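# Place the green block into the blue tray

## Task

Get the green block into the blue tray so that it rests inside it and is still there after the robot lets go.

## Robot and tools

ROBOT AND FRAME. Two arms: left_arm is the robot's own left, on the +y side; right_arm is on the -y side. Image left and right do not follow these names. Base poses in the scene frame: left_arm (+0.078, +0.231, +0.755) m, quat_wxyz (+0.429, +0.284, +0.473, +0.715); right_arm (+0.078, -0.231, +0.755) m, quat_wxyz (+0.715, +0.473, +0.284, +0.429). Scene frame: z = 0 at the table surface, origin over the centre of the robot's foot, +x points forward over the table, +z points up. The table starts near x = +0.15 m and may be turned relative to the robot. Each gripper's fingers extend along its own +z and close along its own y. end_effector_position is the spot between the pads, about 1 cm short of the fingertips.

THE 14-NUMBER ROW. Every motion command uses rows of 14 numbers, each in [-1, 1]: left_arm dx, dy, dz, rx, ry, rz, opening, then the same seven for right_arm. Both arms must always be filled in. The six pose numbers are an offset, not a pose: they are measured from that arm's Hand target as it was when the action or move began, along that Hand target's own axes, not the scene axes. Scale: 1.0 equals 0.6 m of travel or 180 degrees of turn. rx, ry, rz form a single rotation vector. The opening is absolute: +1 fully open (0.094 m), -1 shut. Six zeros re-send the current Hand target. A 0 opening is a real command (half open), so to keep a gripper as it is, repeat its present opening.

execute_actions(actions, cameras). actions is a list of actions; each action is a table of up to 15 rows, one row per 1/30 s step; a short table repeats its final row to fill 15 steps. All rows in one action count from the same start, but the next action starts from the updated Hand target, so repeating an offset keeps adding. cameras: list of names, ["all"], or []; if omitted, images appear only for an empty actions list. An empty list is a way to look without moving.

move(target, speed, blend, opening_speed, grip_force, blocking, cameras). target is one 14-number row or a list of up to 15 rows; every row in the list is an offset from the same starting Hand targets, not chained. speed: path top speed in m/s, 0.002 to 4.3, default 0.25 (turning is capped at twice that value in rad/s); one value or one per target. blend: corner rounding in m for lists; 0 means stop at each point. opening_speed: rate of the commanded opening, per second on the -1..+1 scale, at least 0.2; use it for gentle closing. grip_force: newtons per pad, 10 to 50, one value or one per arm; it persists; lower values close much slower. blocking=false returns early while the move continues. Paths are straight lines that ignore obstacles and the other arm, and all finish together within 10 s. A first target's opening goes out at the start; openings in later targets go out when that point is reached. Result adds a move: line such as done, off_target, moving, held or fault, plus limits=paced (pose was clipped) or limits=held (steps withheld). done means within 10 mm and 2 degrees; neither done nor off_target tells you about contact.

wait(seconds 0 to 10): lets time pass with arms holding. stop(): brakes a running move. zoom_image(camera, region): region [x0, y0, x1, y1] in pixels of that camera's newest image, at most 504 by 504. finished_scene(scene=1, optional): ends the attempt for good.

CAMERAS: cam_head_left, cam_head_right, cam_over, cam_left_wrist, cam_right_wrist, each 896x504.

READING RESULTS. end_effector_position (m) and end_effector_quat_wxyz are in the scene frame and may be a few cm off, more at long reach. Hand target is the last commanded pose after clipping; next offsets count from it. The gripper often stops a little short of it; sending zeros asks again, and a remaining gap can be sent as an offset. Per step, commanded orientation is clipped to within 40 degrees of the measured one. Tool commands lists present gripper commands. grip_measured uses the command scale (reads up to ~2.5 mm wide when empty, somewhat narrower than a firmly held hard part); the last Joint positions number is the opening in metres. grip_effort_nm is gripper motor effort (negative = closing), not pad force. Joint velocities may say within noise. Joint torques follow joint order and include arm weight. MOTOR HOT appears at 85 °C; at 100 °C the arm goes limp for 30 to 60 s. Joint ranges (rad): waist -2.880..2.880, shoulder 0..3.142, elbow 0..3.019, wrist pitch -1.693..1.571, wrist yaw -1.571..1.571, wrist roll -2.094..2.094.

CAUTIONS. Nothing may drop off the table or be left off it. Avoid fast contact, slamming, dropping the block from height, or releasing it while it moves. Keep the two grippers, wrist cameras and fingers apart; a collision or one gripper squeezing the other can end the attempt. An arm blocked by something keeps pushing until you command its target back past the gripper. Do not route a path near an arm's own base. Holding loads, stretching out or pushing unreachably heats motors. To release, command an opening well above grip_measured.

Each tool is called after "Call:" as name(argument=value, ...), one argument or row to a line, values as JSON.

## Session

Call:
execute_actions(
  actions=[],
)

Scene clock: 0.00 s.
left_arm: end_effector_position=(+0.4155, +0.5805, +0.2825) grip_measured=+1.000 grip_effort_nm=n/a end_effector_quat_wxyz=(+0.143, -0.678, +0.709, +0.132) | right_arm: end_effector_position=(+0.4169, +0.0800, +0.1010) grip_measured=+1.000 grip_effort_nm=n/a end_effector_quat_wxyz=(+0.200, -0.023, +0.978, -0.056)
Joint positions: left_arm=[-1.369 1.552 0.919 0.453 -0.133 -0.962 0.094] | right_arm=[-0.863 2.72 1.619 1.106 0.611 -0.52 0.094]
Joint velocities: within noise
Joint torques (N m): no reading
Motor temperatures (°C): left_arm=[25 31 27 24 23 25 26] | right_arm=[27 26 26 24 26 23 25]
Heat: left arm: hottest shoulder 31 °C; right arm: hottest waist 27 °C.
Hand target: left_arm +0.4151, +0.5806, +0.2841; -0.144, +0.678, -0.709, -0.133 | right_arm +0.4103, +0.0749, +0.0978; +0.195, -0.024, +0.979, -0.058
Tool commands: left_gripper/opening=+1.0 right_gripper/opening=+1.0

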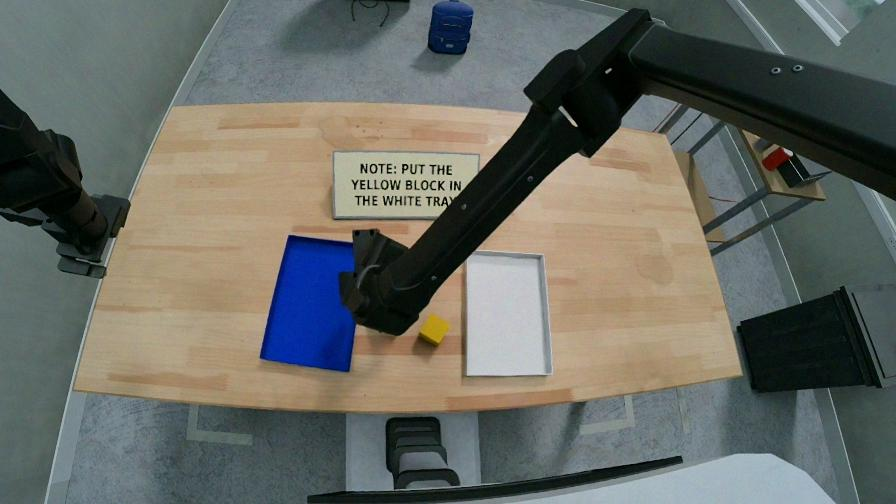

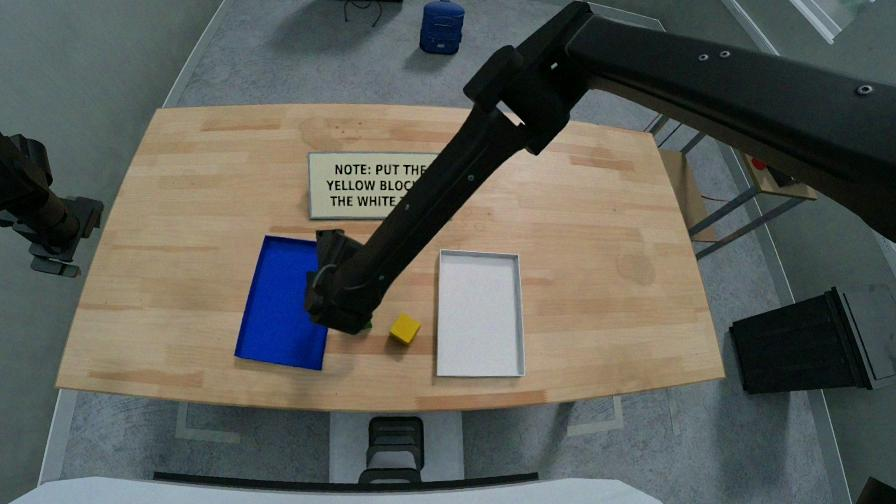

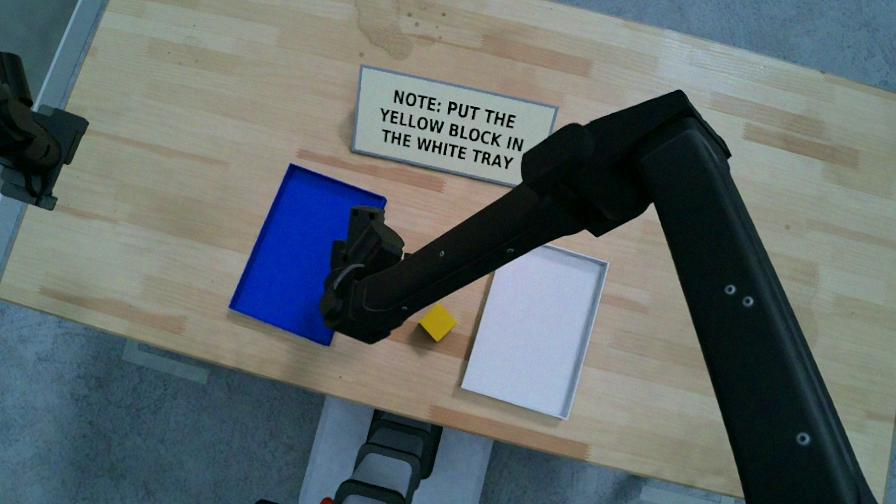

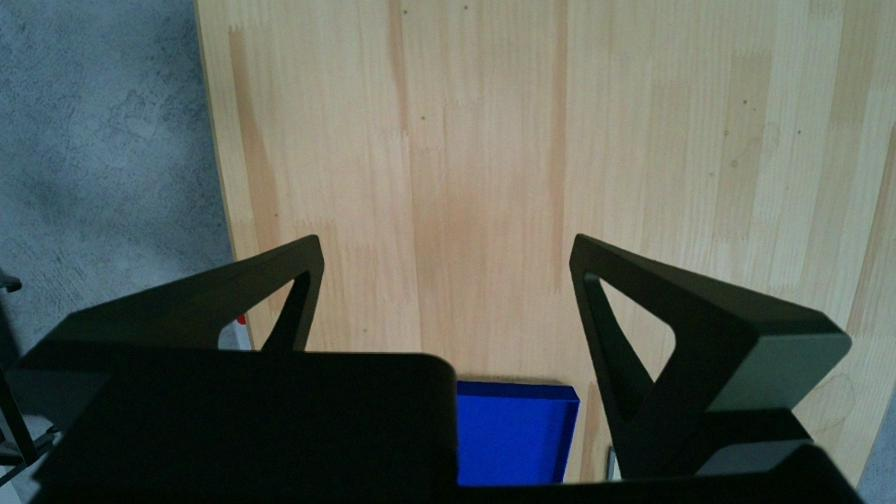

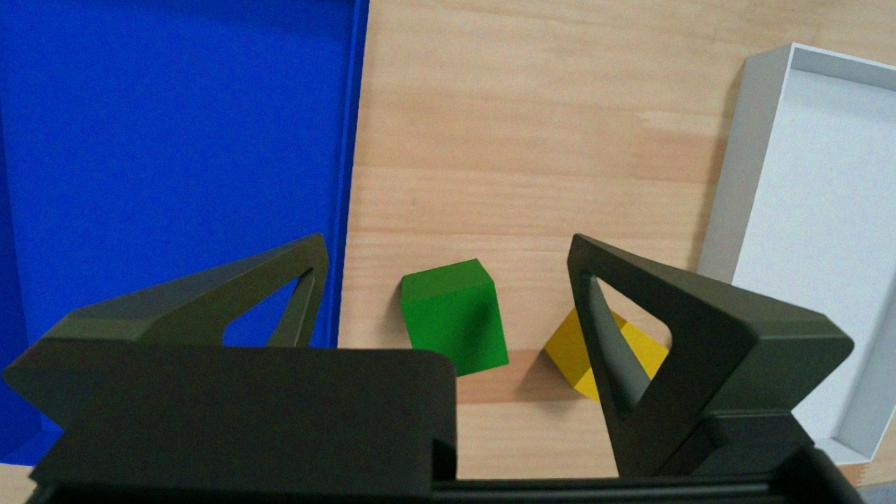

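Call:
move(
  target=[0,0,0,0,0,0,1, 0.059,-0.019,-0.0763,-0.0543,0.1186,-0.0722,1],
  speed=0.3,
  cameras=["cam_head_left","cam_right_wrist"],
)

Scene clock: 45.77 s.
left_arm: end_effector_position=(+0.4155, +0.5805, +0.2825) grip_measured=+1.000 grip_effort_nm=0.01 end_effector_quat_wxyz=(+0.143, -0.678, +0.709, +0.132) | right_arm: end_effector_position=(+0.3682, +0.0662, +0.1225) grip_measured=+1.000 grip_effort_nm=0.00 end_effector_quat_wxyz=(+0.009, -0.138, +0.990, -0.003)
Joint positions: left_arm=[-1.369 1.552 0.919 0.453 -0.133 -0.962 0.094] | right_arm=[-0.863 2.517 1.434 0.595 0.643 -0.457 0.094]
Joint torques (N m): left_arm=[1.55 -13.92 -2.43 0.46 -0.3 -0.06] | right_arm=[15.68 -5.42 -6.01 0.06 0.04 0.07]
Heat: left arm: hottest shoulder 32 °C; right arm: hottest waist 29 °C.
Hand target: left_arm +0.4151, +0.5806, +0.2841; -0.144, +0.678, -0.709, -0.133 | right_arm +0.3604, +0.0659, +0.1278; +0.000, -0.139, +0.990, +0.000
Off the commanded pose: left_arm 0.002 m, 0 deg | right_arm 0.010 m, 1 deg.
move: done
Images, in order (width x height): cam_head_left 896x504, cam_right_wrist 896x504.

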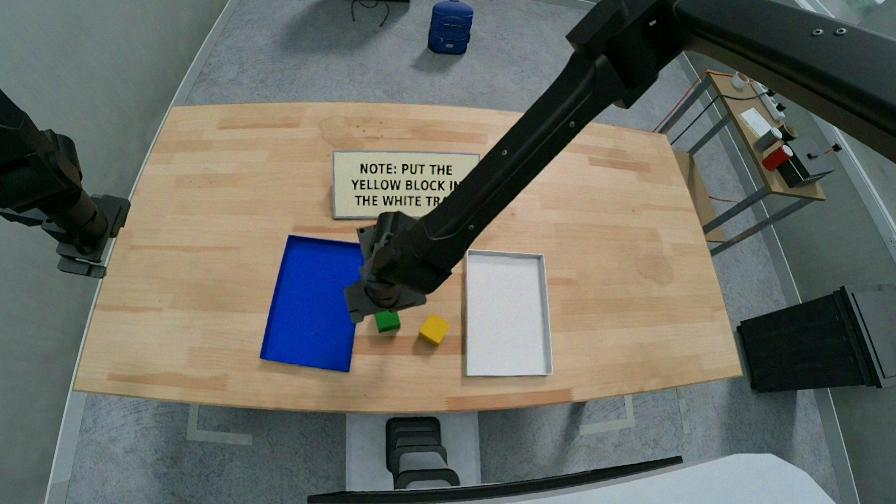

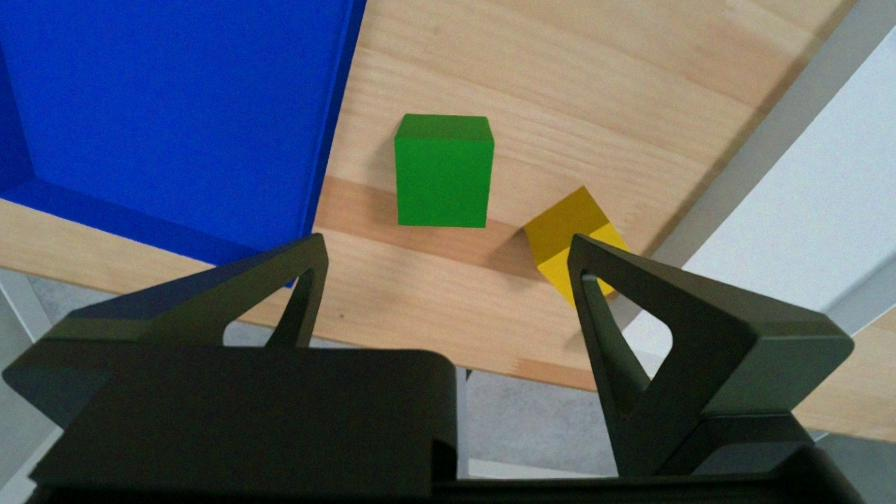

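Call:
move(
  target=[0,0,0,0,0,0,1, 0.0243,0.0025,0.0792,0,0,0,0.4],
  speed=0.25,
  cameras=["cam_head_left","cam_right_wrist"],
)

Scene clock: 72.57 s.
left_arm: end_effector_position=(+0.4155, +0.5805, +0.2825) grip_measured=+1.000 grip_effort_nm=0.01 end_effector_quat_wxyz=(+0.143, -0.678, +0.709, +0.132) | right_arm: end_effector_position=(+0.3591, +0.0823, +0.0961) grip_measured=+0.402 grip_effort_nm=-0.08 end_effector_quat_wxyz=(+0.014, -0.136, +0.991, +0.009)
Joint positions: left_arm=[-1.369 1.552 0.919 0.453 -0.133 -0.962 0.094] | right_arm=[-0.876 2.595 1.528 0.588 0.603 -0.464 0.066]
Joint torques (N m): left_arm=[1.55 -13.98 -2.43 0.47 -0.29 -0.06] | right_arm=[12.69 -3.49 -3.47 0.01 -0.17 -0.11]
Heat: left arm: hottest shoulder 32 °C; right arm: hottest waist 30 °C.
Hand target: left_arm +0.4151, +0.5806, +0.2841; -0.144, +0.678, -0.709, -0.133 | right_arm +0.3458, +0.0633, +0.0803; +0.000, -0.139, +0.990, +0.000
Off the commanded pose: left_arm 0.002 m, 0 deg | right_arm 0.028 m, 2 deg.
move: off_target (right_arm)
Images, in order (width x height): cam_head_left 896x504, cam_right_wrist 896x504.

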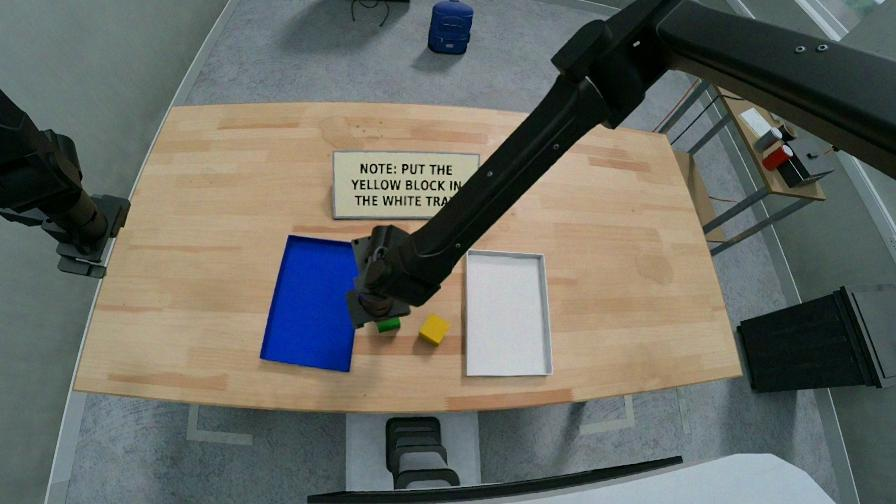

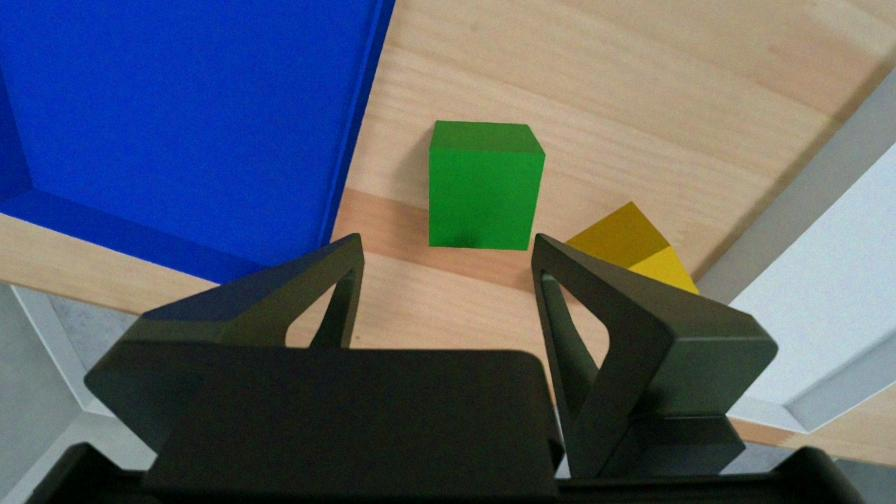

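Call:
move(
  target=[0,0,0,0,0,0,1, -0.0064,-0.014,0.0083,0,0,0,0.4],
  speed=0.25,
  cameras=["cam_right_wrist"],
)

Scene clock: 86.63 s.
left_arm: end_effector_position=(+0.4155, +0.5805, +0.2825) grip_measured=+1.000 grip_effort_nm=0.01 end_effector_quat_wxyz=(+0.143, -0.678, +0.709, +0.132) | right_arm: end_effector_position=(+0.3592, +0.0770, +0.0905) grip_measured=+0.402 grip_effort_nm=-0.09 end_effector_quat_wxyz=(+0.011, -0.139, +0.990, +0.010)
Joint positions: left_arm=[-1.369 1.552 0.919 0.453 -0.133 -0.962 0.094] | right_arm=[-0.888 2.595 1.535 0.576 0.593 -0.47 0.066]
Joint torques (N m): left_arm=[1.61 -13.92 -2.41 0.47 -0.3 -0.05] | right_arm=[12.63 -4.07 -3.45 -0.02 -0.21 -0.14]
Heat: left arm: hottest shoulder 32 °C; right arm: hottest waist 29 °C.
Hand target: left_arm +0.4151, +0.5806, +0.2841; -0.144, +0.678, -0.709, -0.133 | right_arm +0.3519, +0.0562, +0.0753; +0.000, -0.139, +0.990, -0.001
Off the commanded pose: left_arm 0.002 m, 0 deg | right_arm 0.027 m, 2 deg.
move: off_target (right_arm)
Images, in order (width x height): cam_right_wrist 896x504.

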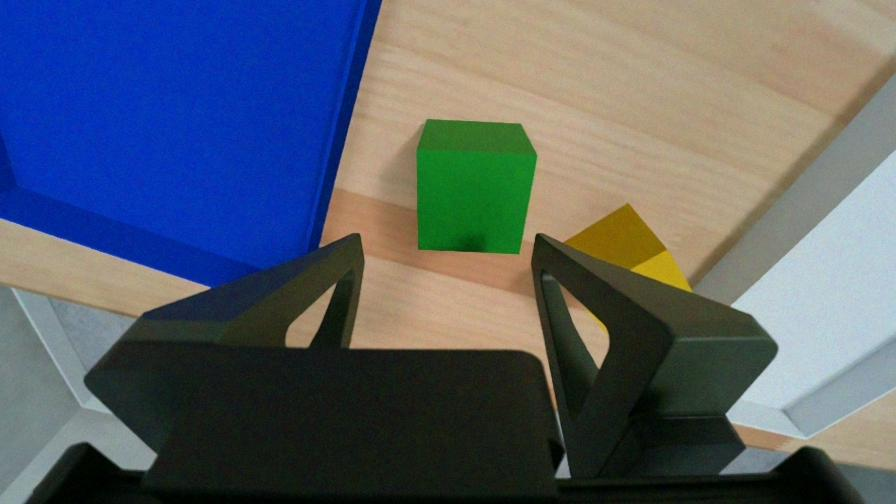

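Call:
move(
  target=[0,0,0,0,0,0,1, 0.0103,-0.0182,0.0338,0,0,0.008,0.4],
  speed=0.25,
  cameras=["cam_right_wrist"],
)

Scene clock: 95.47 s.
left_arm: end_effector_position=(+0.4155, +0.5805, +0.2825) grip_measured=+1.000 grip_effort_nm=0.01 end_effector_quat_wxyz=(+0.143, -0.678, +0.709, +0.132) | right_arm: end_effector_position=(+0.3632, +0.0595, +0.0688) grip_measured=+0.402 grip_effort_nm=-0.08 end_effector_quat_wxyz=(+0.013, -0.126, +0.992, +0.007)
Joint positions: left_arm=[-1.369 1.552 0.919 0.453 -0.133 -0.962 0.094] | right_arm=[-0.927 2.608 1.575 0.569 0.563 -0.471 0.066]
Joint torques (N m): left_arm=[1.55 -13.92 -2.41 0.47 -0.3 -0.06] | right_arm=[12.45 -3.37 -3.34 0.03 -0.17 -0.07]
Heat: left arm: hottest shoulder 32 °C; right arm: hottest waist 29 °C.
Hand target: left_arm +0.4151, +0.5806, +0.2841; -0.144, +0.678, -0.709, -0.133 | right_arm +0.3487, +0.0439, +0.0550; +0.000, -0.127, +0.992, -0.001
Off the commanded pose: left_arm 0.002 m, 0 deg | right_arm 0.025 m, 2 deg.
move: off_target (right_arm)
Images, in order (width x height): cam_right_wrist 896x504.

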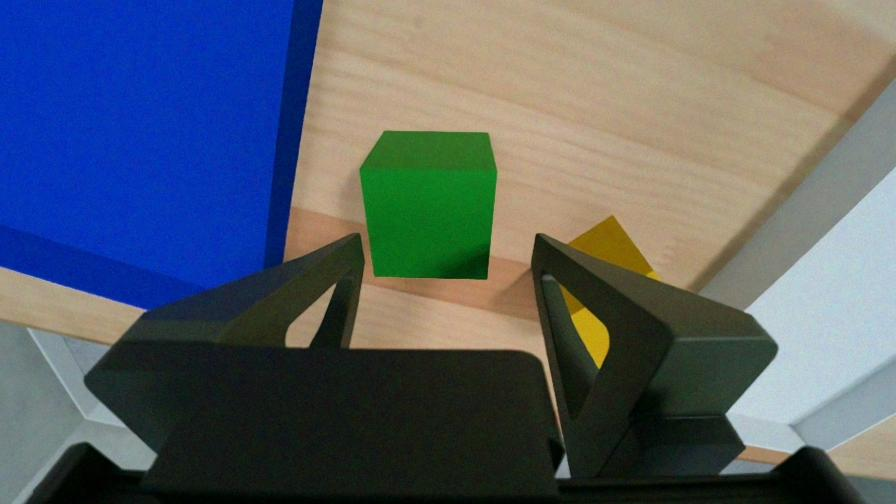

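Call:
move(
  target=[0,0,0,0,0,0,1, 0,0.011,0.045,0,0,0,0.55],
  speed=0.15,
  cameras=["cam_right_wrist"],
)

Scene clock: 112.43 s.
left_arm: end_effector_position=(+0.4155, +0.5805, +0.2825) grip_measured=+1.000 grip_effort_nm=0.01 end_effector_quat_wxyz=(+0.143, -0.678, +0.709, +0.132) | right_arm: end_effector_position=(+0.3639, +0.0705, +0.0440) grip_measured=+0.548 grip_effort_nm=0.09 end_effector_quat_wxyz=(+0.015, -0.124, +0.992, +0.009)
Joint positions: left_arm=[-1.369 1.552 0.919 0.453 -0.133 -0.962 0.094] | right_arm=[-0.935 2.673 1.683 0.531 0.551 -0.471 0.073]
Joint torques (N m): left_arm=[1.55 -13.92 -2.44 0.46 -0.3 -0.06] | right_arm=[12.28 -2.96 -3.22 0.02 -0.17 -0.13]
Heat: left arm: hottest shoulder 32 °C; right arm: hottest waist 29 °C.
Hand target: left_arm +0.4151, +0.5806, +0.2841; -0.144, +0.678, -0.709, -0.133 | right_arm +0.3474, +0.0503, +0.0280; +0.000, -0.127, +0.992, -0.001
Off the commanded pose: left_arm 0.002 m, 0 deg | right_arm 0.031 m, 2 deg.
move: off_target (right_arm)
Images, in order (width x height): cam_right_wrist 896x504.

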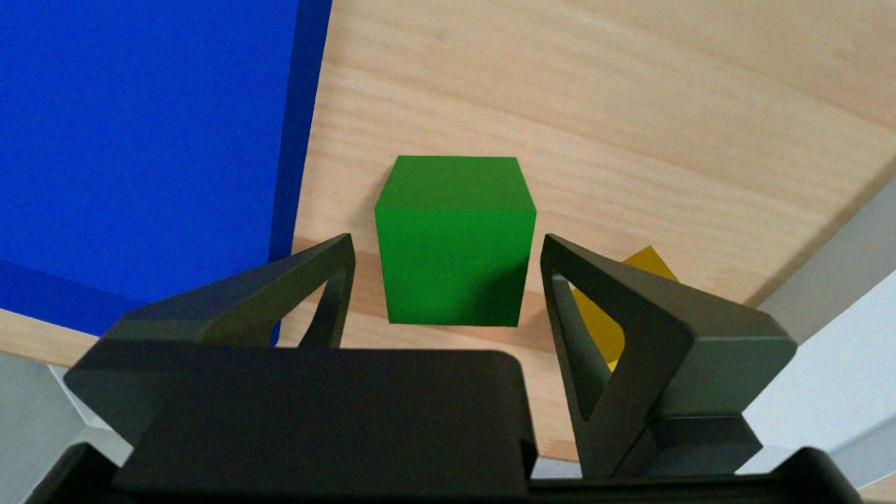

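Call:
move(
  target=[
    [0,0,0,0,0,0,1, -0.005,-0.006,0.0267,0,0,0,0.55],
    [0,0,0,0,0,0,1, -0.005,-0.006,0.0267,0,0,0,-0.2],
  ],
  speed=0.15,
  grip_force=35,
  cameras=["cam_right_wrist"],
)

Scene clock: 121.23 s.
left_arm: end_effector_position=(+0.4155, +0.5805, +0.2825) grip_measured=+1.000 grip_effort_nm=0.01 end_effector_quat_wxyz=(+0.143, -0.678, +0.709, +0.132) | right_arm: end_effector_position=(+0.3683, +0.0672, +0.0276) grip_measured=+0.071 grip_effort_nm=-0.71 end_effector_quat_wxyz=(+0.015, -0.124, +0.992, +0.009)
Joint positions: left_arm=[-1.369 1.552 0.919 0.453 -0.133 -0.962 0.094] | right_arm=[-0.951 2.697 1.741 0.5 0.537 -0.479 0.05]
Joint torques (N m): left_arm=[1.61 -13.92 -2.43 0.47 -0.3 -0.06] | right_arm=[12.34 -2.96 -3.02 0.03 -0.14 -0.13]
Heat: left arm: hottest shoulder 32 °C; right arm: hottest waist 29 °C.
Hand target: left_arm +0.4151, +0.5806, +0.2841; -0.144, +0.678, -0.709, -0.133 | right_arm +0.3508, +0.0477, +0.0120; +0.000, -0.127, +0.992, +0.000
Off the commanded pose: left_arm 0.002 m, 0 deg | right_arm 0.030 m, 2 deg.
grip_force (N): 35, 35
move: off_target (right_arm); target 2's new opening was sent with right_arm's hand 0.030 m and 2 deg from that target
Images, in order (width x height): cam_right_wrist 896x504.

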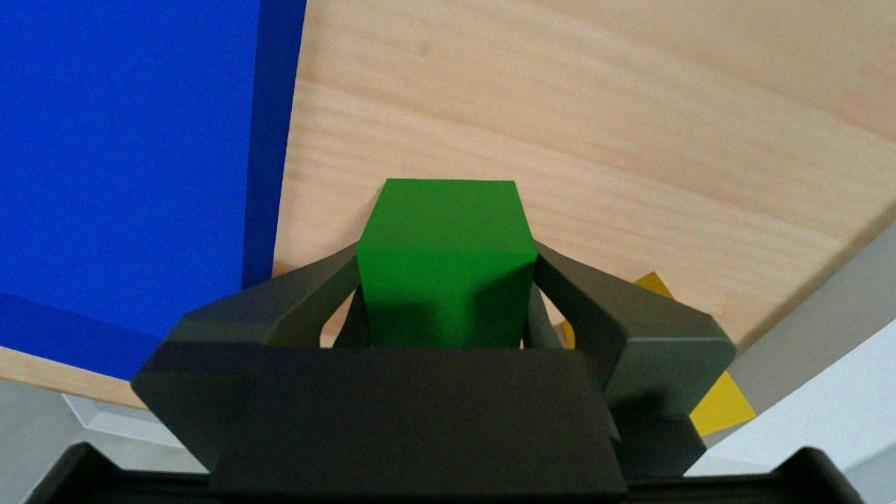

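Call:
move(
  target=[
    [0,0,0,0,0,0,1, 0,0,-0.1717,0,0,0,-0.2],
    [0,0,0,0,0,0,1, -0.1172,0.245,-0.1717,0,0,0,-0.2],
  ],
  speed=0.25,
  blend=[0.03,0],
  cameras=["cam_head_left","cam_right_wrist"],
)

Scene clock: 146.97 s.
left_arm: end_effector_position=(+0.4155, +0.5805, +0.2825) grip_measured=+1.000 grip_effort_nm=0.01 end_effector_quat_wxyz=(+0.143, -0.678, +0.709, +0.132) | right_arm: end_effector_position=(+0.3901, +0.2006, +0.1129) grip_measured=+0.070 grip_effort_nm=-0.75 end_effector_quat_wxyz=(+0.004, -0.126, +0.992, -0.003)
Joint positions: left_arm=[-1.369 1.552 0.919 0.453 -0.133 -0.962 0.094] | right_arm=[-0.714 2.734 1.844 0.327 0.774 -0.327 0.05]
Joint torques (N m): left_arm=[1.55 -13.98 -2.41 0.47 -0.3 -0.06] | right_arm=[20.54 -3.96 -1.77 -0.16 0.08 0.09]
Heat: left arm: hottest shoulder 32 °C; right arm: hottest waist 29 °C.
Hand target: left_arm +0.4151, +0.5806, +0.2841; -0.144, +0.678, -0.709, -0.133 | right_arm +0.3822, +0.2077, +0.1149; +0.000, -0.127, +0.992, +0.000
Off the commanded pose: left_arm 0.002 m, 0 deg | right_arm 0.011 m, 1 deg.
grip_force (N): 35, 35
move: off_target (right_arm)
Images, in order (width x height): cam_head_left 896x504, cam_right_wrist 896x504.

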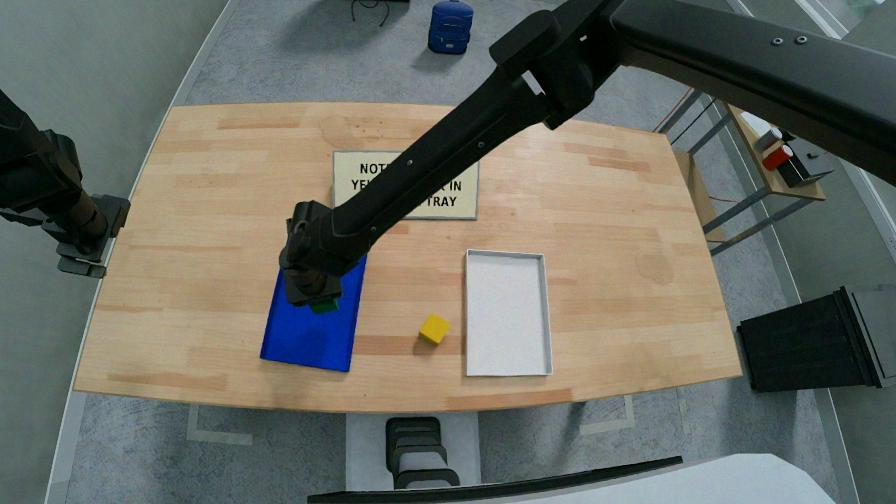

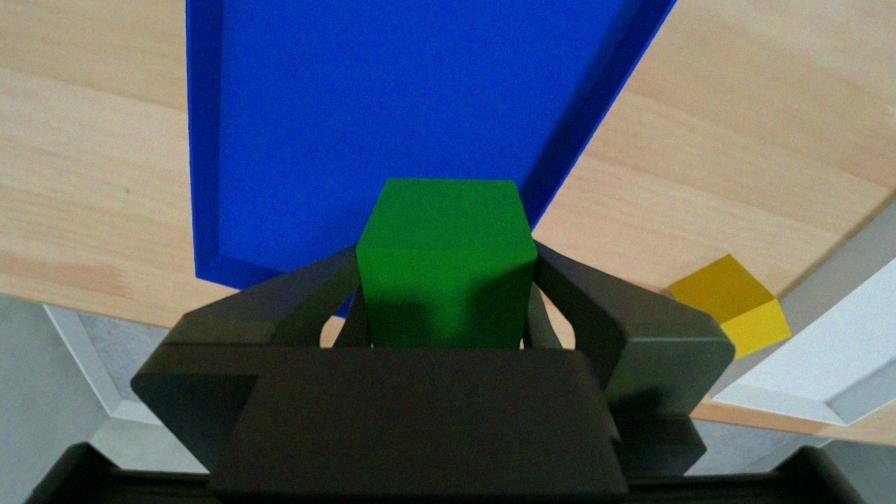

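Call:
move(
  target=[0,0,0,0,0,0,1, 0,0.01,0.1317,0,0,0,-0.2],
  speed=0.2,
  cameras=["cam_right_wrist"],
)

Scene clock: 159.97 s.
left_arm: end_effector_position=(+0.4155, +0.5805, +0.2825) grip_measured=+1.000 grip_effort_nm=0.01 end_effector_quat_wxyz=(+0.143, -0.678, +0.709, +0.132) | right_arm: end_effector_position=(+0.3960, +0.2332, +0.0558) grip_measured=+0.070 grip_effort_nm=-0.75 end_effector_quat_wxyz=(+0.015, -0.122, +0.992, +0.010)
Joint positions: left_arm=[-1.369 1.552 0.919 0.453 -0.133 -0.962 0.094] | right_arm=[-0.74 2.924 2.178 0.217 0.721 -0.353 0.05]
Joint torques (N m): left_arm=[1.55 -13.92 -2.43 0.47 -0.29 -0.06] | right_arm=[17.85 -3.14 -0.9 -0.01 -0.12 -0.13]
Heat: left arm: hottest shoulder 32 °C; right arm: hottest waist 30 °C.
Hand target: left_arm +0.4151, +0.5806, +0.2841; -0.144, +0.678, -0.709, -0.133 | right_arm +0.3805, +0.2135, +0.0359; +0.000, -0.127, +0.992, +0.000
Off the commanded pose: left_arm 0.002 m, 0 deg | right_arm 0.032 m, 2 deg.
grip_force (N): 35, 35
move: off_target (right_arm)
Images, in order (width x height): cam_right_wrist 896x504.

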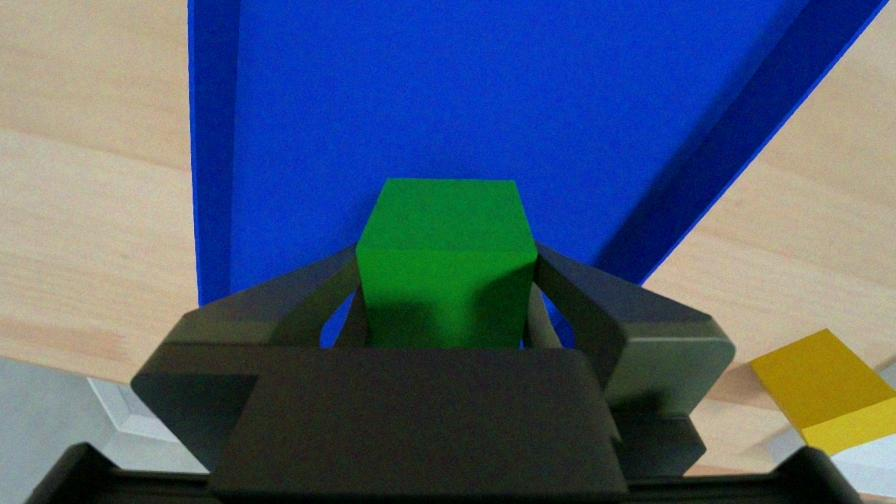

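Call:
move(
  target=[
    [0,0,0,0,0,0,1, 0,0,0.0317,0,0,0,-0.2],
    [0,0,0,0,0,0,1, 0,0,0.0425,0,0,0,-0.2],
  ],
  speed=[0.12,0.04],
  blend=[0.003,0],
  cameras=["cam_right_wrist"],
)

Scene clock: 167.07 s.
left_arm: end_effector_position=(+0.4155, +0.5805, +0.2825) grip_measured=+1.000 grip_effort_nm=0.01 end_effector_quat_wxyz=(+0.143, -0.678, +0.709, +0.132) | right_arm: end_effector_position=(+0.3974, +0.2351, +0.0318) grip_measured=+0.070 grip_effort_nm=-0.75 end_effector_quat_wxyz=(+0.016, -0.122, +0.992, +0.010)
Joint positions: left_arm=[-1.369 1.552 0.919 0.453 -0.133 -0.962 0.094] | right_arm=[-0.76 2.998 2.317 0.162 0.703 -0.367 0.05]
Joint torques (N m): left_arm=[1.61 -13.92 -2.41 0.46 -0.3 -0.05] | right_arm=[17.67 -2.67 -0.54 0.03 -0.16 -0.14]
Heat: left arm: hottest shoulder 32 °C; right arm: hottest waist 30 °C.
Hand target: left_arm +0.4151, +0.5806, +0.2841; -0.144, +0.678, -0.709, -0.133 | right_arm +0.3804, +0.2133, +0.0103; +0.000, -0.127, +0.992, -0.001
Off the commanded pose: left_arm 0.002 m, 0 deg | right_arm 0.035 m, 2 deg.
grip_force (N): 35, 35
move: off_target (right_arm)
Images, in order (width x height): cam_right_wrist 896x504.

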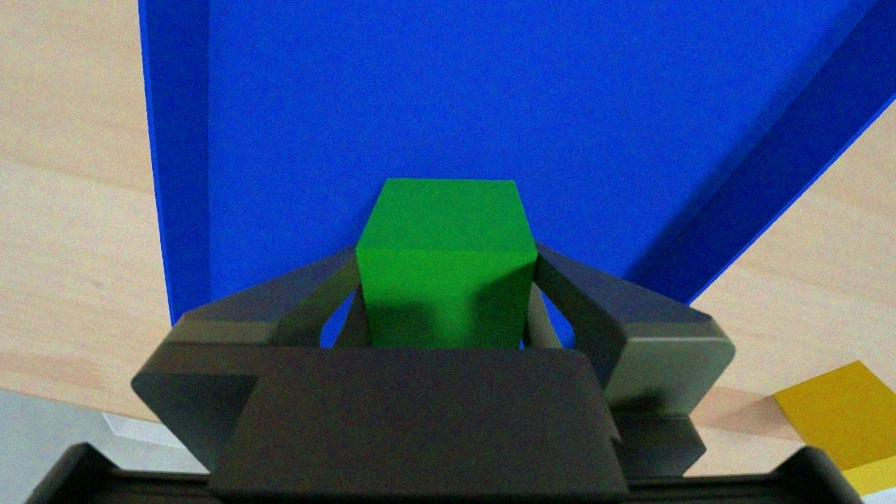

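Call:
move(
  target=[0,0,0,0,0,0,1, 0,0,0.0083,0,0,0,-0.2],
  speed=0.03,
  cameras=["cam_right_wrist"],
)

Scene clock: 169.97 s.
left_arm: end_effector_position=(+0.4155, +0.5805, +0.2825) grip_measured=+1.000 grip_effort_nm=0.01 end_effector_quat_wxyz=(+0.143, -0.678, +0.709, +0.132) | right_arm: end_effector_position=(+0.3981, +0.2377, +0.0295) grip_measured=+0.070 grip_effort_nm=-0.75 end_effector_quat_wxyz=(+0.017, -0.123, +0.992, +0.012)
Joint positions: left_arm=[-1.369 1.552 0.919 0.453 -0.133 -0.962 0.094] | right_arm=[-0.76 3.012 2.343 0.151 0.7 -0.369 0.05]
Joint torques (N m): left_arm=[1.55 -13.92 -2.41 0.46 -0.29 -0.06] | right_arm=[17.44 -2.73 -0.28 0.03 -0.17 -0.13]
Heat: left arm: hottest shoulder 32 °C; right arm: hottest waist 30 °C.
Hand target: left_arm +0.4151, +0.5806, +0.2841; -0.144, +0.678, -0.709, -0.133 | right_arm +0.3804, +0.2133, +0.0053; +0.000, -0.127, +0.992, +0.000
Off the commanded pose: left_arm 0.002 m, 0 deg | right_arm 0.039 m, 2 deg.
grip_force (N): 35, 35
move: off_target (right_arm)
Images, in order (width x height): cam_right_wrist 896x504.

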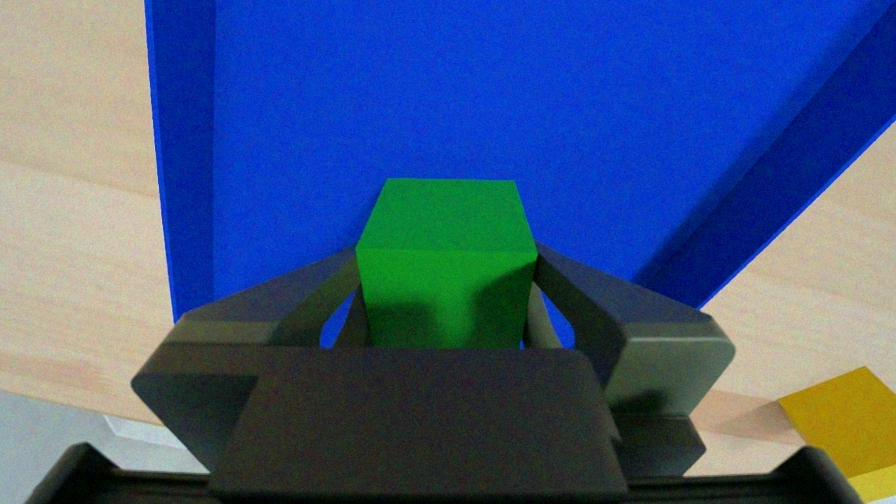

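Call:
move(
  target=[
    [0,0,0,0,0,0,1, 0,0,0,0,0,0,0.7],
    [0,0,0,0,0,0,1, -0.0287,0.0466,-0.0437,0,0,0,0.7],
    [0,0,0,0,0,0,1, -0.0287,0.0466,-0.2437,0,0,0,0.7],
  ],
  speed=[0.1,0.1,0.2],
  blend=[0,0.005,0],
  opening_speed=1.0,
  cameras=["cam_head_left","cam_right_wrist"],
)

Scene clock: 188.70 s.
left_arm: end_effector_position=(+0.4155, +0.5805, +0.2825) grip_measured=+1.000 grip_effort_nm=0.01 end_effector_quat_wxyz=(+0.143, -0.678, +0.709, +0.132) | right_arm: end_effector_position=(+0.3935, +0.2451, +0.1503) grip_measured=+0.698 grip_effort_nm=0.09 end_effector_quat_wxyz=(+0.000, -0.132, +0.991, +0.000)
Joint positions: left_arm=[-1.369 1.552 0.919 0.453 -0.133 -0.962 0.094] | right_arm=[-0.632 2.743 1.881 0.238 0.836 -0.265 0.08]
Joint torques (N m): left_arm=[1.55 -13.92 -2.43 0.47 -0.3 -0.06] | right_arm=[21.89 -5.42 -2.48 0.59 0.06 0.07]
Heat: left arm: hottest shoulder 32 °C; right arm: hottest waist 31 °C.
Hand target: left_arm +0.4151, +0.5806, +0.2841; -0.144, +0.678, -0.709, -0.133 | right_arm +0.3902, +0.2450, +0.1516; +0.000, -0.127, +0.992, -0.001
Off the commanded pose: left_arm 0.002 m, 0 deg | right_arm 0.004 m, 1 deg.
grip_force (N): 35, 35
move: done
Images, in order (width x height): cam_head_left 896x504, cam_right_wrist 896x504.

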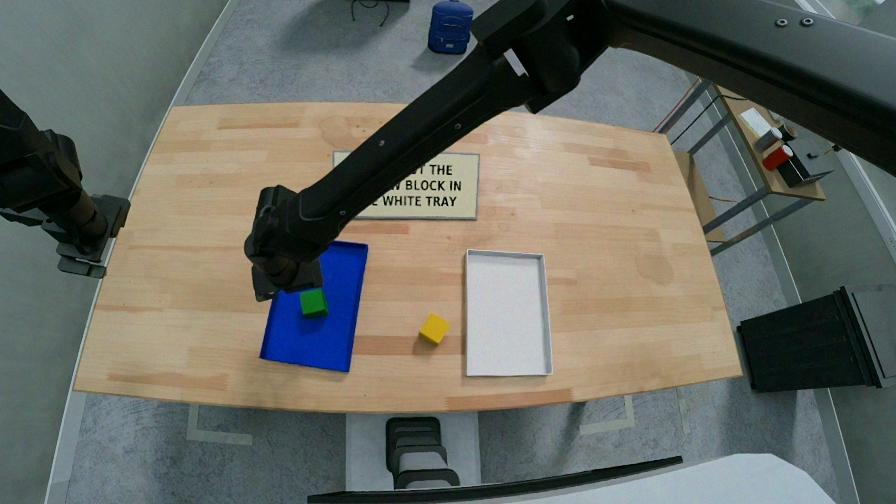

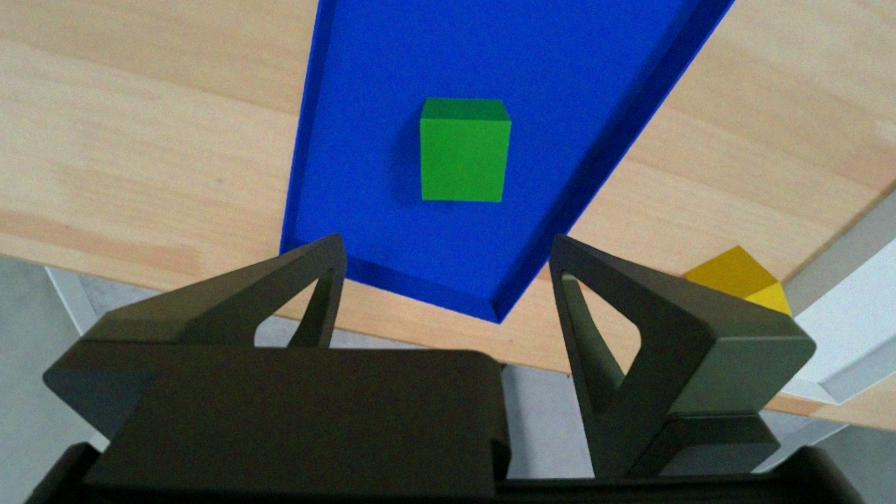

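The green block is resting in the blue tray, released and clear of the gripper.

Call:
finished_scene(
  scene=1,
)

The scene is finished: the task was done.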